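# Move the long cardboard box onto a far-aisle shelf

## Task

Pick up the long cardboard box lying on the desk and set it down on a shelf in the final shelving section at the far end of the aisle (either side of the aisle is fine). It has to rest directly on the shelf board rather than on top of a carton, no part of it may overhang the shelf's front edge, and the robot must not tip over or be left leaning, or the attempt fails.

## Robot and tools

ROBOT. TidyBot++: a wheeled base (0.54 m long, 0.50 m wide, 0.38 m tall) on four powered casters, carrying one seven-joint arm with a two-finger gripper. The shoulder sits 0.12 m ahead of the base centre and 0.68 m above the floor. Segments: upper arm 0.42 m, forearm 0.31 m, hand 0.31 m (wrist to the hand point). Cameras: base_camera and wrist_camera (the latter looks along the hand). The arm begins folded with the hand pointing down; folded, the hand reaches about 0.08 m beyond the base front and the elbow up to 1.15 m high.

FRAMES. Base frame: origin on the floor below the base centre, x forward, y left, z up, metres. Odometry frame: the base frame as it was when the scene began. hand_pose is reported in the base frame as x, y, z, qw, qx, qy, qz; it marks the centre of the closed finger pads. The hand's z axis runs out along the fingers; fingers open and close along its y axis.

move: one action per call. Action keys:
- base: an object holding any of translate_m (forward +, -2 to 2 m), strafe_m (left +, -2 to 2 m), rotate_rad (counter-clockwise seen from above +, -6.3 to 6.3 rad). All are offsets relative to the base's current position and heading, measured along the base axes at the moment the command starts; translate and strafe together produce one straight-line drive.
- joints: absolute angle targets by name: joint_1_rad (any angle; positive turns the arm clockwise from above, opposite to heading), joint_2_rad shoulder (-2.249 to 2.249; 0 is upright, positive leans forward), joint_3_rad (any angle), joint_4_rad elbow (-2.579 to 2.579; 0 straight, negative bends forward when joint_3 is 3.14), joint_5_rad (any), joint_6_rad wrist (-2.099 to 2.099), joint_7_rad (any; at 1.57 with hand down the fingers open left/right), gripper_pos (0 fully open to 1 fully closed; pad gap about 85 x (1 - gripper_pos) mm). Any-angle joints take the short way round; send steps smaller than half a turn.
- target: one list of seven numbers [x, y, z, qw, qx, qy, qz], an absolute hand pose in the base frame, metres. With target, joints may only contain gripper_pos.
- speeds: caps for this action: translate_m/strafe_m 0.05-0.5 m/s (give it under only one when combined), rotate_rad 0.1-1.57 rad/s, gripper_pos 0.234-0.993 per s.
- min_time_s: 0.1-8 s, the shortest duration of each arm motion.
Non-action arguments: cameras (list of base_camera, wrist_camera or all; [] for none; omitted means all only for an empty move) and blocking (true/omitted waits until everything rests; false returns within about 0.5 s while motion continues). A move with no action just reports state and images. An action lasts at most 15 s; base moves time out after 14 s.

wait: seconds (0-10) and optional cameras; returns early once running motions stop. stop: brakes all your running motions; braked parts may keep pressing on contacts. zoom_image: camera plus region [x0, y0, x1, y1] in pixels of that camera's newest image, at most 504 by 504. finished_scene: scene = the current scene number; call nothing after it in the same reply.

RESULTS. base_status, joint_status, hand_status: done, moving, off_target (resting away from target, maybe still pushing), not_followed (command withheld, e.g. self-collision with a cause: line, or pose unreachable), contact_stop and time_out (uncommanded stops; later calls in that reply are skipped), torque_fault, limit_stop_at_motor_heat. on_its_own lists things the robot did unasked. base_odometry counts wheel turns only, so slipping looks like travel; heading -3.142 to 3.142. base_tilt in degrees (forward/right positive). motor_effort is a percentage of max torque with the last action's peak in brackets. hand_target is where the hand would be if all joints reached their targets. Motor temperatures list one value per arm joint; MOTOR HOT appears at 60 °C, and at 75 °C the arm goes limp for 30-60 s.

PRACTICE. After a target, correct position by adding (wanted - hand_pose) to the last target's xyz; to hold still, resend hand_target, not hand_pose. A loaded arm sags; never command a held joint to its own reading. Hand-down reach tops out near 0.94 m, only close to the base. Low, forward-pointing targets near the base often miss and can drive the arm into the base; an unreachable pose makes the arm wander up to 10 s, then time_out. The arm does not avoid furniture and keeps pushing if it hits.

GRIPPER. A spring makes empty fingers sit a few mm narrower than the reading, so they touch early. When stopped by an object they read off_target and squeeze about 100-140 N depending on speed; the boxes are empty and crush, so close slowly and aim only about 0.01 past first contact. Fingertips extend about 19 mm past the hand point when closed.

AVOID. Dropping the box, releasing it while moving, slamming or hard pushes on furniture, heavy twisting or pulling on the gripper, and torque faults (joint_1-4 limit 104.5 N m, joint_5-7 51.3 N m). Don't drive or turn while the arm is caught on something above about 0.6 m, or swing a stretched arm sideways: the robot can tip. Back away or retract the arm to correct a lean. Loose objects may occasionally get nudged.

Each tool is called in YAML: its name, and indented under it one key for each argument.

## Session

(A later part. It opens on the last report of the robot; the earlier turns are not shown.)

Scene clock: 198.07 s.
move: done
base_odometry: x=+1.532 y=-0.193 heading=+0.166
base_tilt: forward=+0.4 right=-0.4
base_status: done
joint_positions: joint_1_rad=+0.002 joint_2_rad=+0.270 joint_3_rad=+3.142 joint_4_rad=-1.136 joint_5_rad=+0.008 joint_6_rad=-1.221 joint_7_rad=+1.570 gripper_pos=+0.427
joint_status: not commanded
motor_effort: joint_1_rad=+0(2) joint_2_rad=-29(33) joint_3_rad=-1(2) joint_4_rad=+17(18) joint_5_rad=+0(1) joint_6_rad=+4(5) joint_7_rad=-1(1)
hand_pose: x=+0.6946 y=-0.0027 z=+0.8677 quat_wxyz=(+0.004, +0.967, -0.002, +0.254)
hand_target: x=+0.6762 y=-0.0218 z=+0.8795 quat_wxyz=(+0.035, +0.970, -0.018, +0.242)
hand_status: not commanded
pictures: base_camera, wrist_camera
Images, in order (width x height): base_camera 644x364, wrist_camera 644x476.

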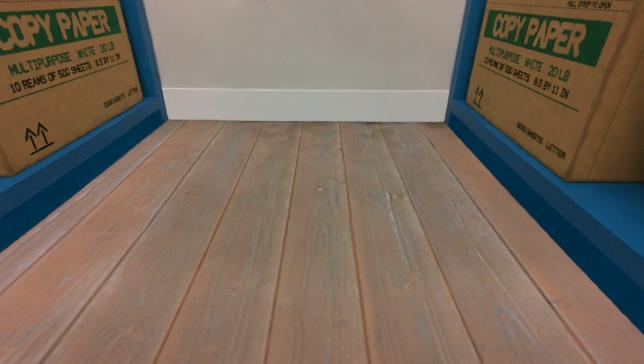

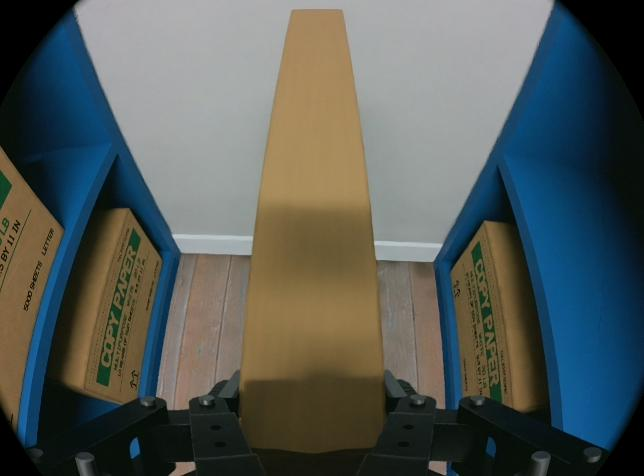

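move:
  target: [0.76, 0.0, 0.72, 0, 0.966, 0, 0.259]
  min_time_s: 3
  cameras: ["wrist_camera"]

move:
  target: [0.76, -0.2, 0.69, 0, 0.966, 0, 0.259]
  min_time_s: 4
  cameras: ["wrist_camera"]

Scene clock: 201.60 s.
move: done
base_odometry: x=+1.532 y=-0.193 heading=+0.166
base_tilt: forward=+0.4 right=-0.4
base_status: not commanded
joint_positions: joint_1_rad=+0.002 joint_2_rad=+0.424 joint_3_rad=+3.152 joint_4_rad=-1.339 joint_5_rad=+0.008 joint_6_rad=-0.907 joint_7_rad=+1.570 gripper_pos=+0.427
joint_status: not commanded
motor_effort: joint_1_rad=+0(1) joint_2_rad=-33(34) joint_3_rad=-1(2) joint_4_rad=+17(18) joint_5_rad=+0(0) joint_6_rad=+4(5) joint_7_rad=-1(2)
hand_pose: x=+0.7422 y=-0.0078 z=+0.7281 quat_wxyz=(+0.007, +0.972, -0.004, +0.234)
hand_target: x=+0.7600 y=+0.0000 z=+0.7200 quat_wxyz=(+0.000, +0.966, +0.000, +0.259)
hand_status: done (0.021 m and 3.1 deg from the pose sent, 0.162 m and 0.8 deg at the start)
Images, in order (width x height): wrist_camera 644x476.

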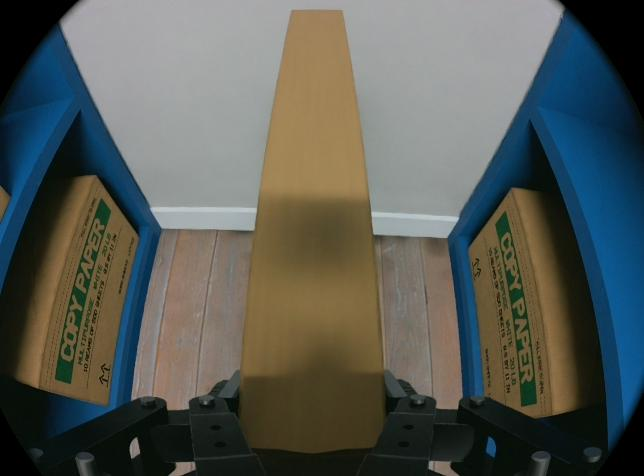

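Scene clock: 205.93 s.
move: done
base_odometry: x=+1.532 y=-0.193 heading=+0.166
base_tilt: forward=+0.5 right=-0.3
base_status: not commanded
joint_positions: joint_1_rad=+0.424 joint_2_rad=+0.535 joint_3_rad=+3.076 joint_4_rad=-1.299 joint_5_rad=-0.104 joint_6_rad=-0.906 joint_7_rad=+2.010 gripper_pos=+0.427
joint_status: not commanded
motor_effort: joint_1_rad=+0(1) joint_2_rad=-36(36) joint_3_rad=-2(3) joint_4_rad=+16(18) joint_5_rad=-1(2) joint_6_rad=+3(4) joint_7_rad=-1(2)
hand_pose: x=+0.7253 y=-0.2045 z=+0.6786 quat_wxyz=(+0.020, +0.978, +0.009, +0.208)
hand_target: x=+0.7600 y=-0.2000 z=+0.6900 quat_wxyz=(+0.000, +0.966, +0.000, +0.259)
hand_status: done (0.037 m and 6.5 deg from the pose sent, 0.197 m and 3.1 deg at the start)
Images, in order (width x height): wrist_camera 644x476.

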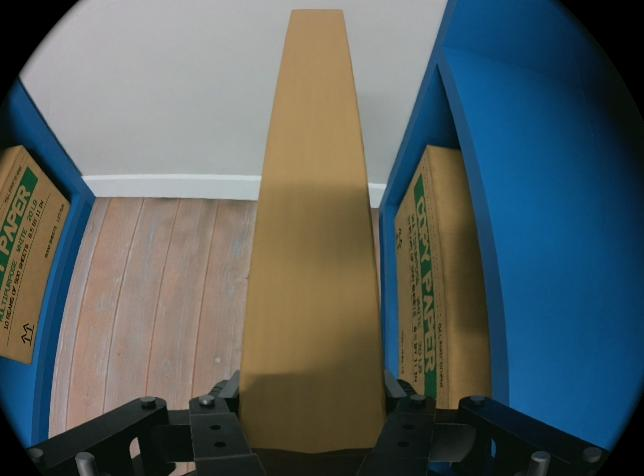

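move:
  target: [0.785, -0.42, 0.68, 0, 0.956, 0, 0.292]
  min_time_s: 4
  cameras: ["wrist_camera"]

Scene clock: 210.43 s.
move: done
base_odometry: x=+1.532 y=-0.193 heading=+0.166
base_tilt: forward=+0.4 right=-0.3
base_status: not commanded
joint_positions: joint_1_rad=+0.749 joint_2_rad=+0.920 joint_3_rad=+2.978 joint_4_rad=-0.693 joint_5_rad=-0.166 joint_6_rad=-1.033 joint_7_rad=+2.279 gripper_pos=+0.427
joint_status: not commanded
motor_effort: joint_1_rad=+0(13) joint_2_rad=-50(52) joint_3_rad=-4(6) joint_4_rad=+18(22) joint_5_rad=-3(6) joint_6_rad=+4(5) joint_7_rad=-1(2)
hand_pose: x=+0.7822 y=-0.4427 z=+0.6658 quat_wxyz=(+0.043, +0.959, -0.011, +0.280)
hand_target: x=+0.7850 y=-0.4200 z=+0.6800 quat_wxyz=(+0.000, +0.956, +0.000, +0.292)
hand_status: done (0.027 m and 5.3 deg from the pose sent, 0.224 m and 10.3 deg at the start)
Images, in order (width x height): wrist_camera 644x476.

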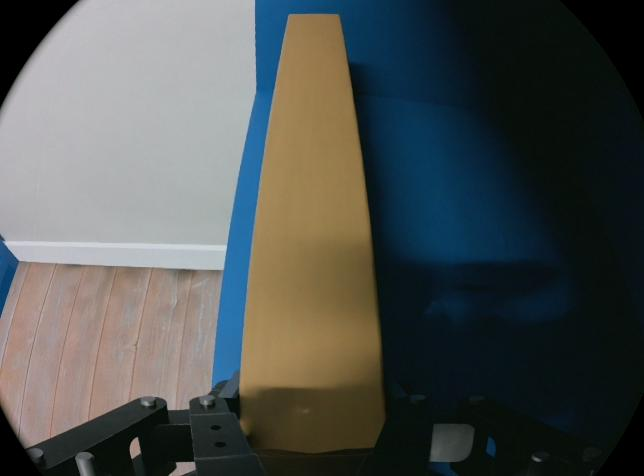

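move:
  target: [0.785, -0.41, 0.625, 0, 0.961, 0, 0.276]
  min_time_s: 3
  cameras: ["wrist_camera"]

Scene clock: 214.13 s.
move: done
base_odometry: x=+1.532 y=-0.193 heading=+0.166
base_tilt: forward=+0.4 right=-0.3
base_status: not commanded
joint_positions: joint_1_rad=+0.749 joint_2_rad=+0.920 joint_3_rad=+2.978 joint_4_rad=-0.760 joint_5_rad=-0.166 joint_6_rad=-1.033 joint_7_rad=+2.291 gripper_pos=+0.427
joint_status: not commanded
motor_effort: joint_1_rad=+0(1) joint_2_rad=-46(51) joint_3_rad=-4(5) joint_4_rad=+17(20) joint_5_rad=-3(3) joint_6_rad=+3(4) joint_7_rad=-1(2)
hand_pose: x=+0.7688 y=-0.4275 z=+0.6354 quat_wxyz=(+0.025, +0.967, -0.005, +0.254)
hand_target: x=+0.7850 y=-0.4100 z=+0.6250 quat_wxyz=(+0.000, +0.961, +0.000, +0.276)
hand_status: done (0.026 m and 3.9 deg from the pose sent, 0.052 m and 5.2 deg at the start)
Images, in order (width x height): wrist_camera 644x476.

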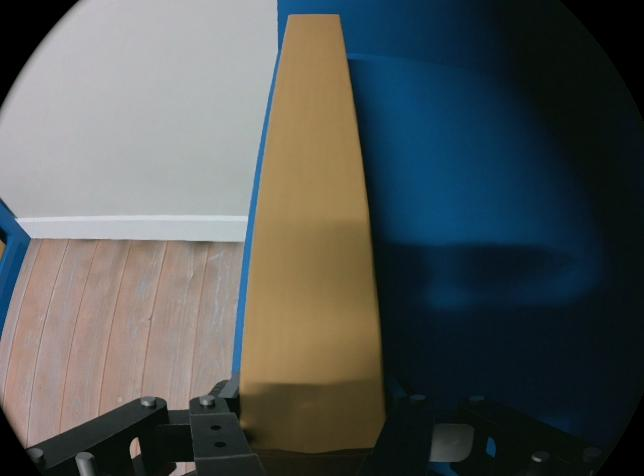

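move:
  target: [0.79, -0.46, 0.63, 0, 0.963, 0, 0.269]
  min_time_s: 2
  cameras: ["wrist_camera"]

Scene clock: 216.73 s.
move: done
base_odometry: x=+1.532 y=-0.193 heading=+0.166
base_tilt: forward=+0.5 right=-0.2
base_status: not commanded
joint_positions: joint_1_rad=+0.749 joint_2_rad=+1.072 joint_3_rad=+2.981 joint_4_rad=-0.440 joint_5_rad=-0.166 joint_6_rad=-1.146 joint_7_rad=+2.291 gripper_pos=+0.427
joint_status: not commanded
motor_effort: joint_1_rad=+0(1) joint_2_rad=-49(50) joint_3_rad=-3(5) joint_4_rad=+17(18) joint_5_rad=-3(3) joint_6_rad=+4(4) joint_7_rad=-1(2)
hand_pose: x=+0.8004 y=-0.4720 z=+0.6432 quat_wxyz=(+0.039, +0.959, -0.008, +0.280)
hand_target: x=+0.7900 y=-0.4600 z=+0.6300 quat_wxyz=(+0.000, +0.963, +0.000, +0.269)
hand_status: done (0.021 m and 4.7 deg from the pose sent, 0.039 m and 3.4 deg at the start)
Images, in order (width x height): wrist_camera 644x476.

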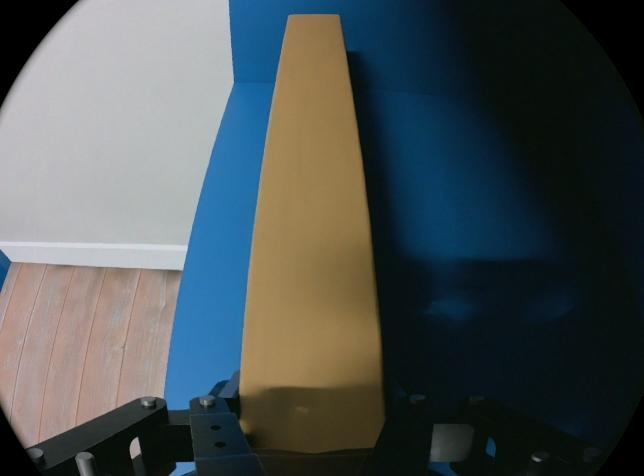

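move:
  target: [0.79, -0.46, 0.61, 0, 0.965, 0, 0.262]
  min_time_s: 2
  cameras: ["wrist_camera"]

move:
  target: [0.79, -0.46, 0.59, 0, 0.965, 0, 0.262]
  min_time_s: 2
  cameras: ["wrist_camera"]

Scene clock: 219.83 s.
move: done
base_odometry: x=+1.532 y=-0.193 heading=+0.166
base_tilt: forward=+0.5 right=-0.3
base_status: not commanded
joint_positions: joint_1_rad=+0.749 joint_2_rad=+1.083 joint_3_rad=+2.981 joint_4_rad=-0.440 joint_5_rad=-0.166 joint_6_rad=-1.147 joint_7_rad=+2.293 gripper_pos=+0.427
joint_status: not commanded
motor_effort: joint_1_rad=+0(1) joint_2_rad=-49(50) joint_3_rad=-4(5) joint_4_rad=+17(18) joint_5_rad=-3(3) joint_6_rad=+4(4) joint_7_rad=-1(2)
hand_pose: x=+0.7999 y=-0.4715 z=+0.6340 quat_wxyz=(+0.035, +0.961, -0.008, +0.275)
hand_target: x=+0.7900 y=-0.4600 z=+0.6100 quat_wxyz=(+0.000, +0.965, +0.000, +0.262)
hand_status: done (0.028 m and 4.5 deg from the pose sent, 0.037 m and 5.0 deg at the start)
Images, in order (width x height): wrist_camera 644x476.

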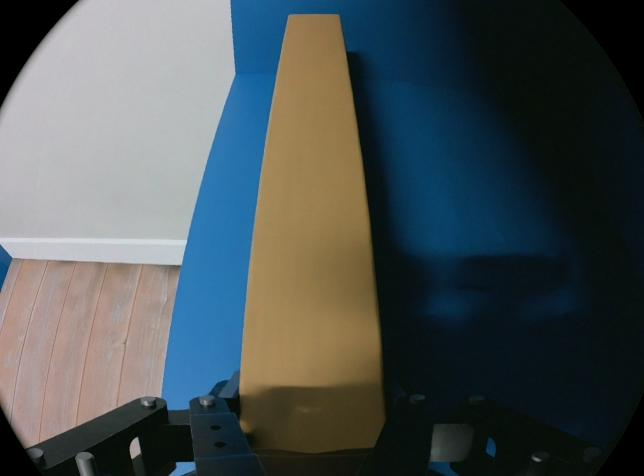

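Scene clock: 222.13 s.
move: done
base_odometry: x=+1.532 y=-0.193 heading=+0.166
base_tilt: forward=+0.4 right=-0.3
base_status: not commanded
joint_positions: joint_1_rad=+0.749 joint_2_rad=+1.086 joint_3_rad=+2.981 joint_4_rad=-0.480 joint_5_rad=-0.166 joint_6_rad=-1.147 joint_7_rad=+2.310 gripper_pos=+0.427
joint_status: not commanded
motor_effort: joint_1_rad=+0(1) joint_2_rad=-50(50) joint_3_rad=-4(4) joint_4_rad=+16(18) joint_5_rad=-3(3) joint_6_rad=+4(4) joint_7_rad=-1(1)
hand_pose: x=+0.7931 y=-0.4629 z=+0.6143 quat_wxyz=(+0.024, +0.965, +0.000, +0.259)
hand_target: x=+0.7900 y=-0.4600 z=+0.5900 quat_wxyz=(+0.000, +0.965, +0.000, +0.262)
hand_status: done (0.025 m and 2.8 deg from the pose sent, 0.047 m and 4.5 deg at the start)
Images, in order (width x height): wrist_camera 644x476.

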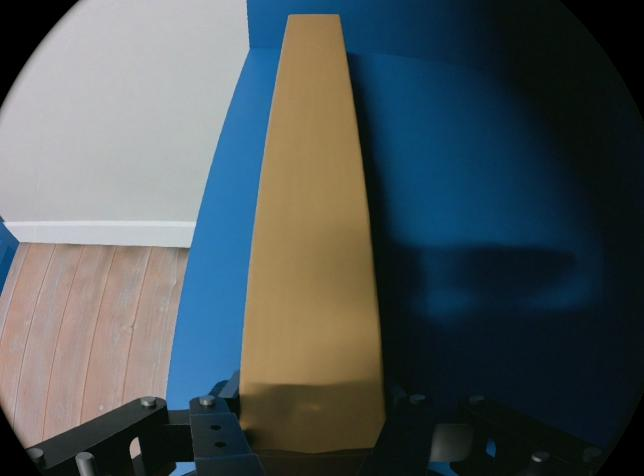

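move:
  target: [0.79, -0.465, 0.575, 0, 0.965, 0, 0.262]
  min_time_s: 2

move:
  target: [0.79, -0.465, 0.565, 0, 0.965, 0, 0.262]
  min_time_s: 1.5
  cameras: ["wrist_camera"]

Scene clock: 224.53 s.
move: done
base_odometry: x=+1.532 y=-0.193 heading=+0.166
base_tilt: forward=+0.4 right=-0.3
base_status: not commanded
joint_positions: joint_1_rad=+0.753 joint_2_rad=+1.105 joint_3_rad=+2.981 joint_4_rad=-0.483 joint_5_rad=-0.166 joint_6_rad=-1.147 joint_7_rad=+2.323 gripper_pos=+0.427
joint_status: not commanded
motor_effort: joint_1_rad=+0(1) joint_2_rad=-49(50) joint_3_rad=-5(5) joint_4_rad=+17(17) joint_5_rad=-3(3) joint_6_rad=+3(4) joint_7_rad=-1(2)
hand_pose: x=+0.7895 y=-0.4642 z=+0.5970 quat_wxyz=(+0.019, +0.968, +0.002, +0.251)
hand_target: x=+0.7900 y=-0.4650 z=+0.5750 quat_wxyz=(+0.000, +0.965, +0.000, +0.262)
hand_status: done (0.022 m and 2.6 deg from the pose sent, 0.040 m and 2.8 deg at the start)
pictures: none

Scene clock: 226.33 s.
move: done
base_odometry: x=+1.532 y=-0.193 heading=+0.166
base_tilt: forward=+0.4 right=-0.3
base_status: not commanded
joint_positions: joint_1_rad=+0.756 joint_2_rad=+1.109 joint_3_rad=+2.981 joint_4_rad=-0.506 joint_5_rad=-0.166 joint_6_rad=-1.147 joint_7_rad=+2.330 gripper_pos=+0.427
joint_status: not commanded
motor_effort: joint_1_rad=+0(1) joint_2_rad=-49(50) joint_3_rad=-4(5) joint_4_rad=+16(17) joint_5_rad=-3(3) joint_6_rad=+3(4) joint_7_rad=-1(1)
hand_pose: x=+0.7836 y=-0.4605 z=+0.5844 quat_wxyz=(+0.012, +0.970, +0.004, +0.241)
hand_target: x=+0.7900 y=-0.4650 z=+0.5650 quat_wxyz=(+0.000, +0.965, +0.000, +0.262)
hand_status: done (0.021 m and 2.8 deg from the pose sent, 0.032 m and 2.6 deg at the start)
Images, in order (width x height): wrist_camera 644x476.

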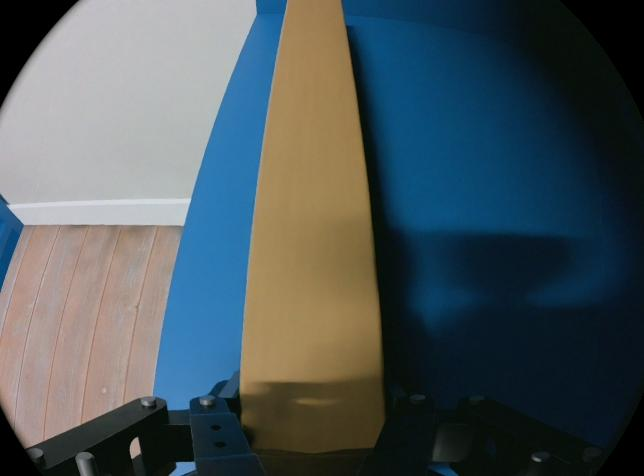

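move:
  target: [0.795, -0.467, 0.558, 0, 0.961, 0, 0.276]
  min_time_s: 1.5
  cameras: ["wrist_camera"]

Scene clock: 228.23 s.
move: done
base_odometry: x=+1.532 y=-0.193 heading=+0.166
base_tilt: forward=+0.4 right=-0.3
base_status: not commanded
joint_positions: joint_1_rad=+0.768 joint_2_rad=+1.111 joint_3_rad=+2.968 joint_4_rad=-0.531 joint_5_rad=-0.166 joint_6_rad=-1.127 joint_7_rad=+2.352 gripper_pos=+0.427
joint_status: not commanded
motor_effort: joint_1_rad=+0(1) joint_2_rad=-46(50) joint_3_rad=-4(5) joint_4_rad=+15(17) joint_5_rad=-3(3) joint_6_rad=+3(4) joint_7_rad=-1(1)
hand_pose: x=+0.7803 y=-0.4620 z=+0.5756 quat_wxyz=(+0.009, +0.970, +0.008, +0.242)
hand_target: x=+0.7950 y=-0.4670 z=+0.5580 quat_wxyz=(+0.000, +0.961, +0.000, +0.276)
hand_status: done (0.024 m and 4.3 deg from the pose sent, 0.029 m and 4.4 deg at the start)
Images, in order (width x height): wrist_camera 644x476.

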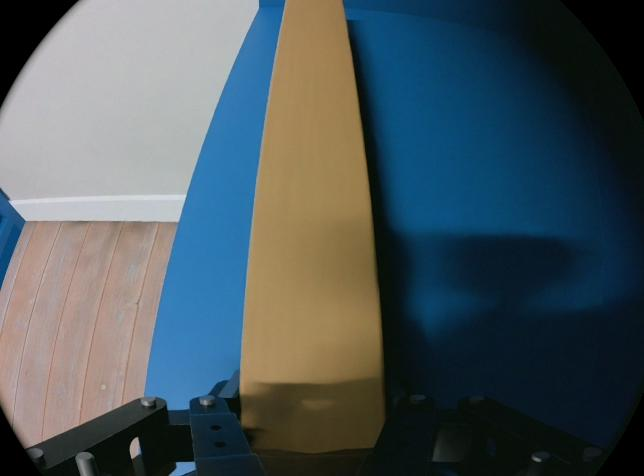

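move:
  joints: {"gripper_pos": 0.3}
  speeds: {"gripper_pos": 0.234}
  cameras: ["wrist_camera"]

move:
  joints: {"gripper_pos": 0.1}
  speeds: {"gripper_pos": 0.4}
  cameras: ["wrist_camera"]

Scene clock: 229.47 s.
move: done
base_odometry: x=+1.532 y=-0.193 heading=+0.166
base_tilt: forward=+0.4 right=-0.3
base_status: not commanded
joint_positions: joint_1_rad=+0.768 joint_2_rad=+1.116 joint_3_rad=+2.968 joint_4_rad=-0.536 joint_5_rad=-0.166 joint_6_rad=-1.120 joint_7_rad=+2.353 gripper_pos=+0.301
joint_status: all done
motor_effort: joint_1_rad=+0(1) joint_2_rad=-49(49) joint_3_rad=-4(5) joint_4_rad=+16(16) joint_5_rad=-3(3) joint_6_rad=+3(4) joint_7_rad=-1(1)
hand_pose: x=+0.7802 y=-0.4618 z=+0.5703 quat_wxyz=(+0.008, +0.971, +0.008, +0.241)
hand_target: x=+0.7950 y=-0.4670 z=+0.5580 quat_wxyz=(+0.000, +0.961, +0.000, +0.276)
hand_status: not commanded
Images, in order (width x height): wrist_camera 644x476.

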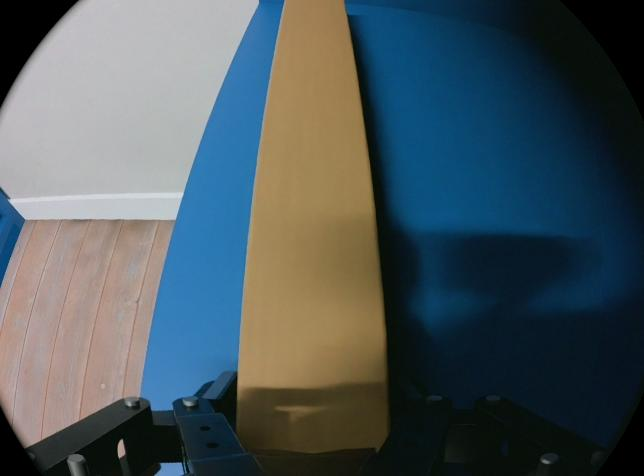

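Scene clock: 230.57 s.
move: done
base_odometry: x=+1.532 y=-0.193 heading=+0.166
base_tilt: forward=+0.4 right=-0.4
base_status: not commanded
joint_positions: joint_1_rad=+0.768 joint_2_rad=+1.116 joint_3_rad=+2.968 joint_4_rad=-0.536 joint_5_rad=-0.166 joint_6_rad=-1.120 joint_7_rad=+2.353 gripper_pos=+0.101
joint_status: all done
motor_effort: joint_1_rad=+0(1) joint_2_rad=-48(49) joint_3_rad=-4(5) joint_4_rad=+16(17) joint_5_rad=-3(3) joint_6_rad=+3(3) joint_7_rad=-1(1)
hand_pose: x=+0.7802 y=-0.4618 z=+0.5703 quat_wxyz=(+0.008, +0.971, +0.008, +0.241)
hand_target: x=+0.7950 y=-0.4670 z=+0.5580 quat_wxyz=(+0.000, +0.961, +0.000, +0.276)
hand_status: not commanded
Images, in order (width x height): wrist_camera 644x476.

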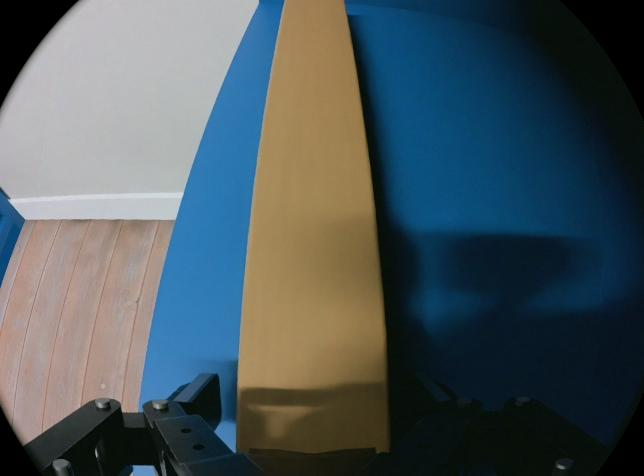

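move:
  target: [0.77, -0.465, 0.63, 0, 0.94, 0, 0.342]
  min_time_s: 2.5
  cameras: ["wrist_camera"]

move:
  target: [0.76, -0.46, 0.68, 0, 0.924, 0, 0.383]
  min_time_s: 2
  cameras: ["wrist_camera"]

Scene clock: 233.50 s.
move: done
base_odometry: x=+1.532 y=-0.193 heading=+0.166
base_tilt: forward=+0.5 right=-0.3
base_status: not commanded
joint_positions: joint_1_rad=+0.886 joint_2_rad=+1.025 joint_3_rad=+2.868 joint_4_rad=-0.795 joint_5_rad=-0.211 joint_6_rad=-0.977 joint_7_rad=+2.464 gripper_pos=+0.101
joint_status: not commanded
motor_effort: joint_1_rad=+0(1) joint_2_rad=-47(49) joint_3_rad=-6(6) joint_4_rad=+16(16) joint_5_rad=-3(4) joint_6_rad=+3(3) joint_7_rad=-1(2)
hand_pose: x=+0.7452 y=-0.4585 z=+0.5674 quat_wxyz=(-0.018, +0.962, +0.010, +0.271)
hand_target: x=+0.7700 y=-0.4650 z=+0.6300 quat_wxyz=(+0.000, +0.940, +0.000, +0.342)
hand_status: done (0.068 m and 8.8 deg from the pose sent, 0.061 m and 12.2 deg at the start)
Images, in order (width x height): wrist_camera 644x476.

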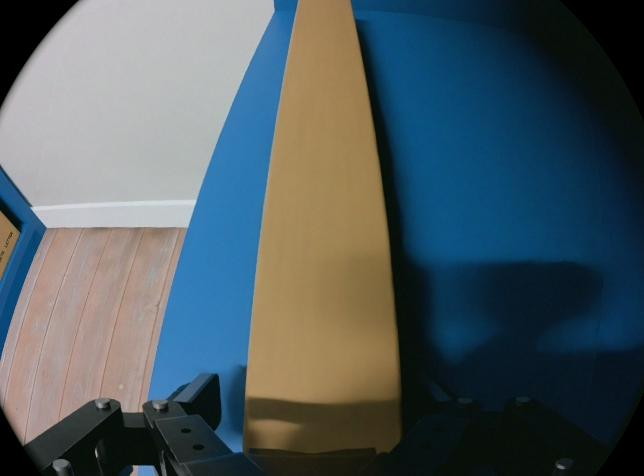

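Scene clock: 235.80 s.
move: done
base_odometry: x=+1.532 y=-0.193 heading=+0.166
base_tilt: forward=+0.4 right=-0.3
base_status: not commanded
joint_positions: joint_1_rad=+0.946 joint_2_rad=+0.937 joint_3_rad=+2.816 joint_4_rad=-0.882 joint_5_rad=-0.278 joint_6_rad=-0.936 joint_7_rad=+2.522 gripper_pos=+0.101
joint_status: not commanded
motor_effort: joint_1_rad=+0(1) joint_2_rad=-45(47) joint_3_rad=-6(7) joint_4_rad=+15(16) joint_5_rad=-4(4) joint_6_rad=+3(3) joint_7_rad=-1(1)
hand_pose: x=+0.7401 y=-0.4539 z=+0.6193 quat_wxyz=(-0.020, +0.948, +0.013, +0.317)
hand_target: x=+0.7600 y=-0.4600 z=+0.6800 quat_wxyz=(+0.000, +0.924, +0.000, +0.383)
hand_status: done (0.064 m and 8.5 deg from the pose sent, 0.114 m and 13.8 deg at the start)
Images, in order (width x height): wrist_camera 644x476.

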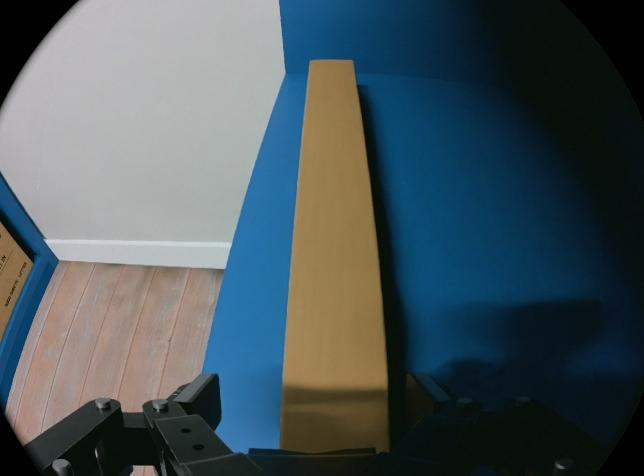

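move:
  target: [0.76, -0.3, 0.72, 0, 0.924, 0, 0.383]
  min_time_s: 2.5
  cameras: ["wrist_camera"]

move:
  target: [0.74, -0.1, 0.75, 0, 0.924, 0, 0.383]
  min_time_s: 2
  cameras: ["wrist_camera"]

Scene clock: 238.83 s.
move: done
base_odometry: x=+1.532 y=-0.193 heading=+0.166
base_tilt: forward=+0.5 right=-0.3
base_status: not commanded
joint_positions: joint_1_rad=+0.837 joint_2_rad=+0.630 joint_3_rad=+2.811 joint_4_rad=-1.315 joint_5_rad=-0.299 joint_6_rad=-0.702 joint_7_rad=+2.458 gripper_pos=+0.101
joint_status: not commanded
motor_effort: joint_1_rad=+0(1) joint_2_rad=-36(45) joint_3_rad=-5(7) joint_4_rad=+15(16) joint_5_rad=-3(4) joint_6_rad=+3(4) joint_7_rad=-1(2)
hand_pose: x=+0.7351 y=-0.3162 z=+0.6740 quat_wxyz=(+0.004, +0.945, +0.042, +0.325)
hand_target: x=+0.7600 y=-0.3000 z=+0.7200 quat_wxyz=(+0.000, +0.924, +0.000, +0.383)
hand_status: done (0.055 m and 8.5 deg from the pose sent, 0.185 m and 8.5 deg at the start)
Images, in order (width x height): wrist_camera 644x476.

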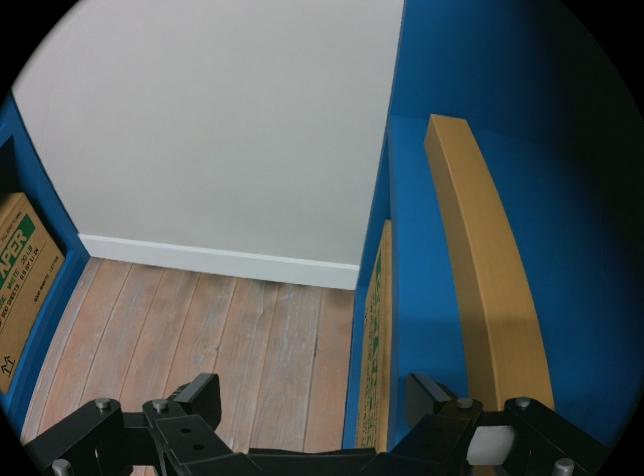

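Scene clock: 241.40 s.
move: done
base_odometry: x=+1.532 y=-0.193 heading=+0.166
base_tilt: forward=+0.4 right=-0.3
base_status: not commanded
joint_positions: joint_1_rad=+0.376 joint_2_rad=+0.342 joint_3_rad=+2.976 joint_4_rad=-1.622 joint_5_rad=-0.299 joint_6_rad=-0.535 joint_7_rad=+2.057 gripper_pos=+0.101
joint_status: not commanded
motor_effort: joint_1_rad=+0(2) joint_2_rad=-30(38) joint_3_rad=-3(7) joint_4_rad=+16(16) joint_5_rad=-2(3) joint_6_rad=+5(5) joint_7_rad=-1(2)
hand_pose: x=+0.7327 y=-0.0900 z=+0.7206 quat_wxyz=(-0.022, +0.940, +0.019, +0.340)
hand_target: x=+0.7400 y=-0.1000 z=+0.7500 quat_wxyz=(+0.000, +0.924, +0.000, +0.383)
hand_status: done (0.032 m and 6.3 deg from the pose sent, 0.229 m and 8.5 deg at the start)
Images, in order (width x height): wrist_camera 644x476.

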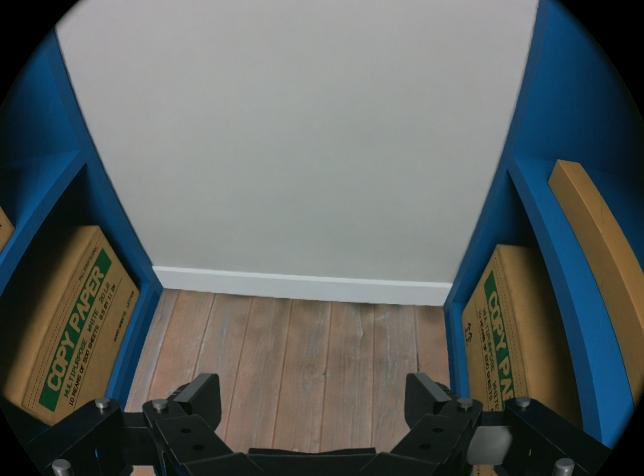

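finished_scene:
  scene: 1

The scene is finished: the task was done.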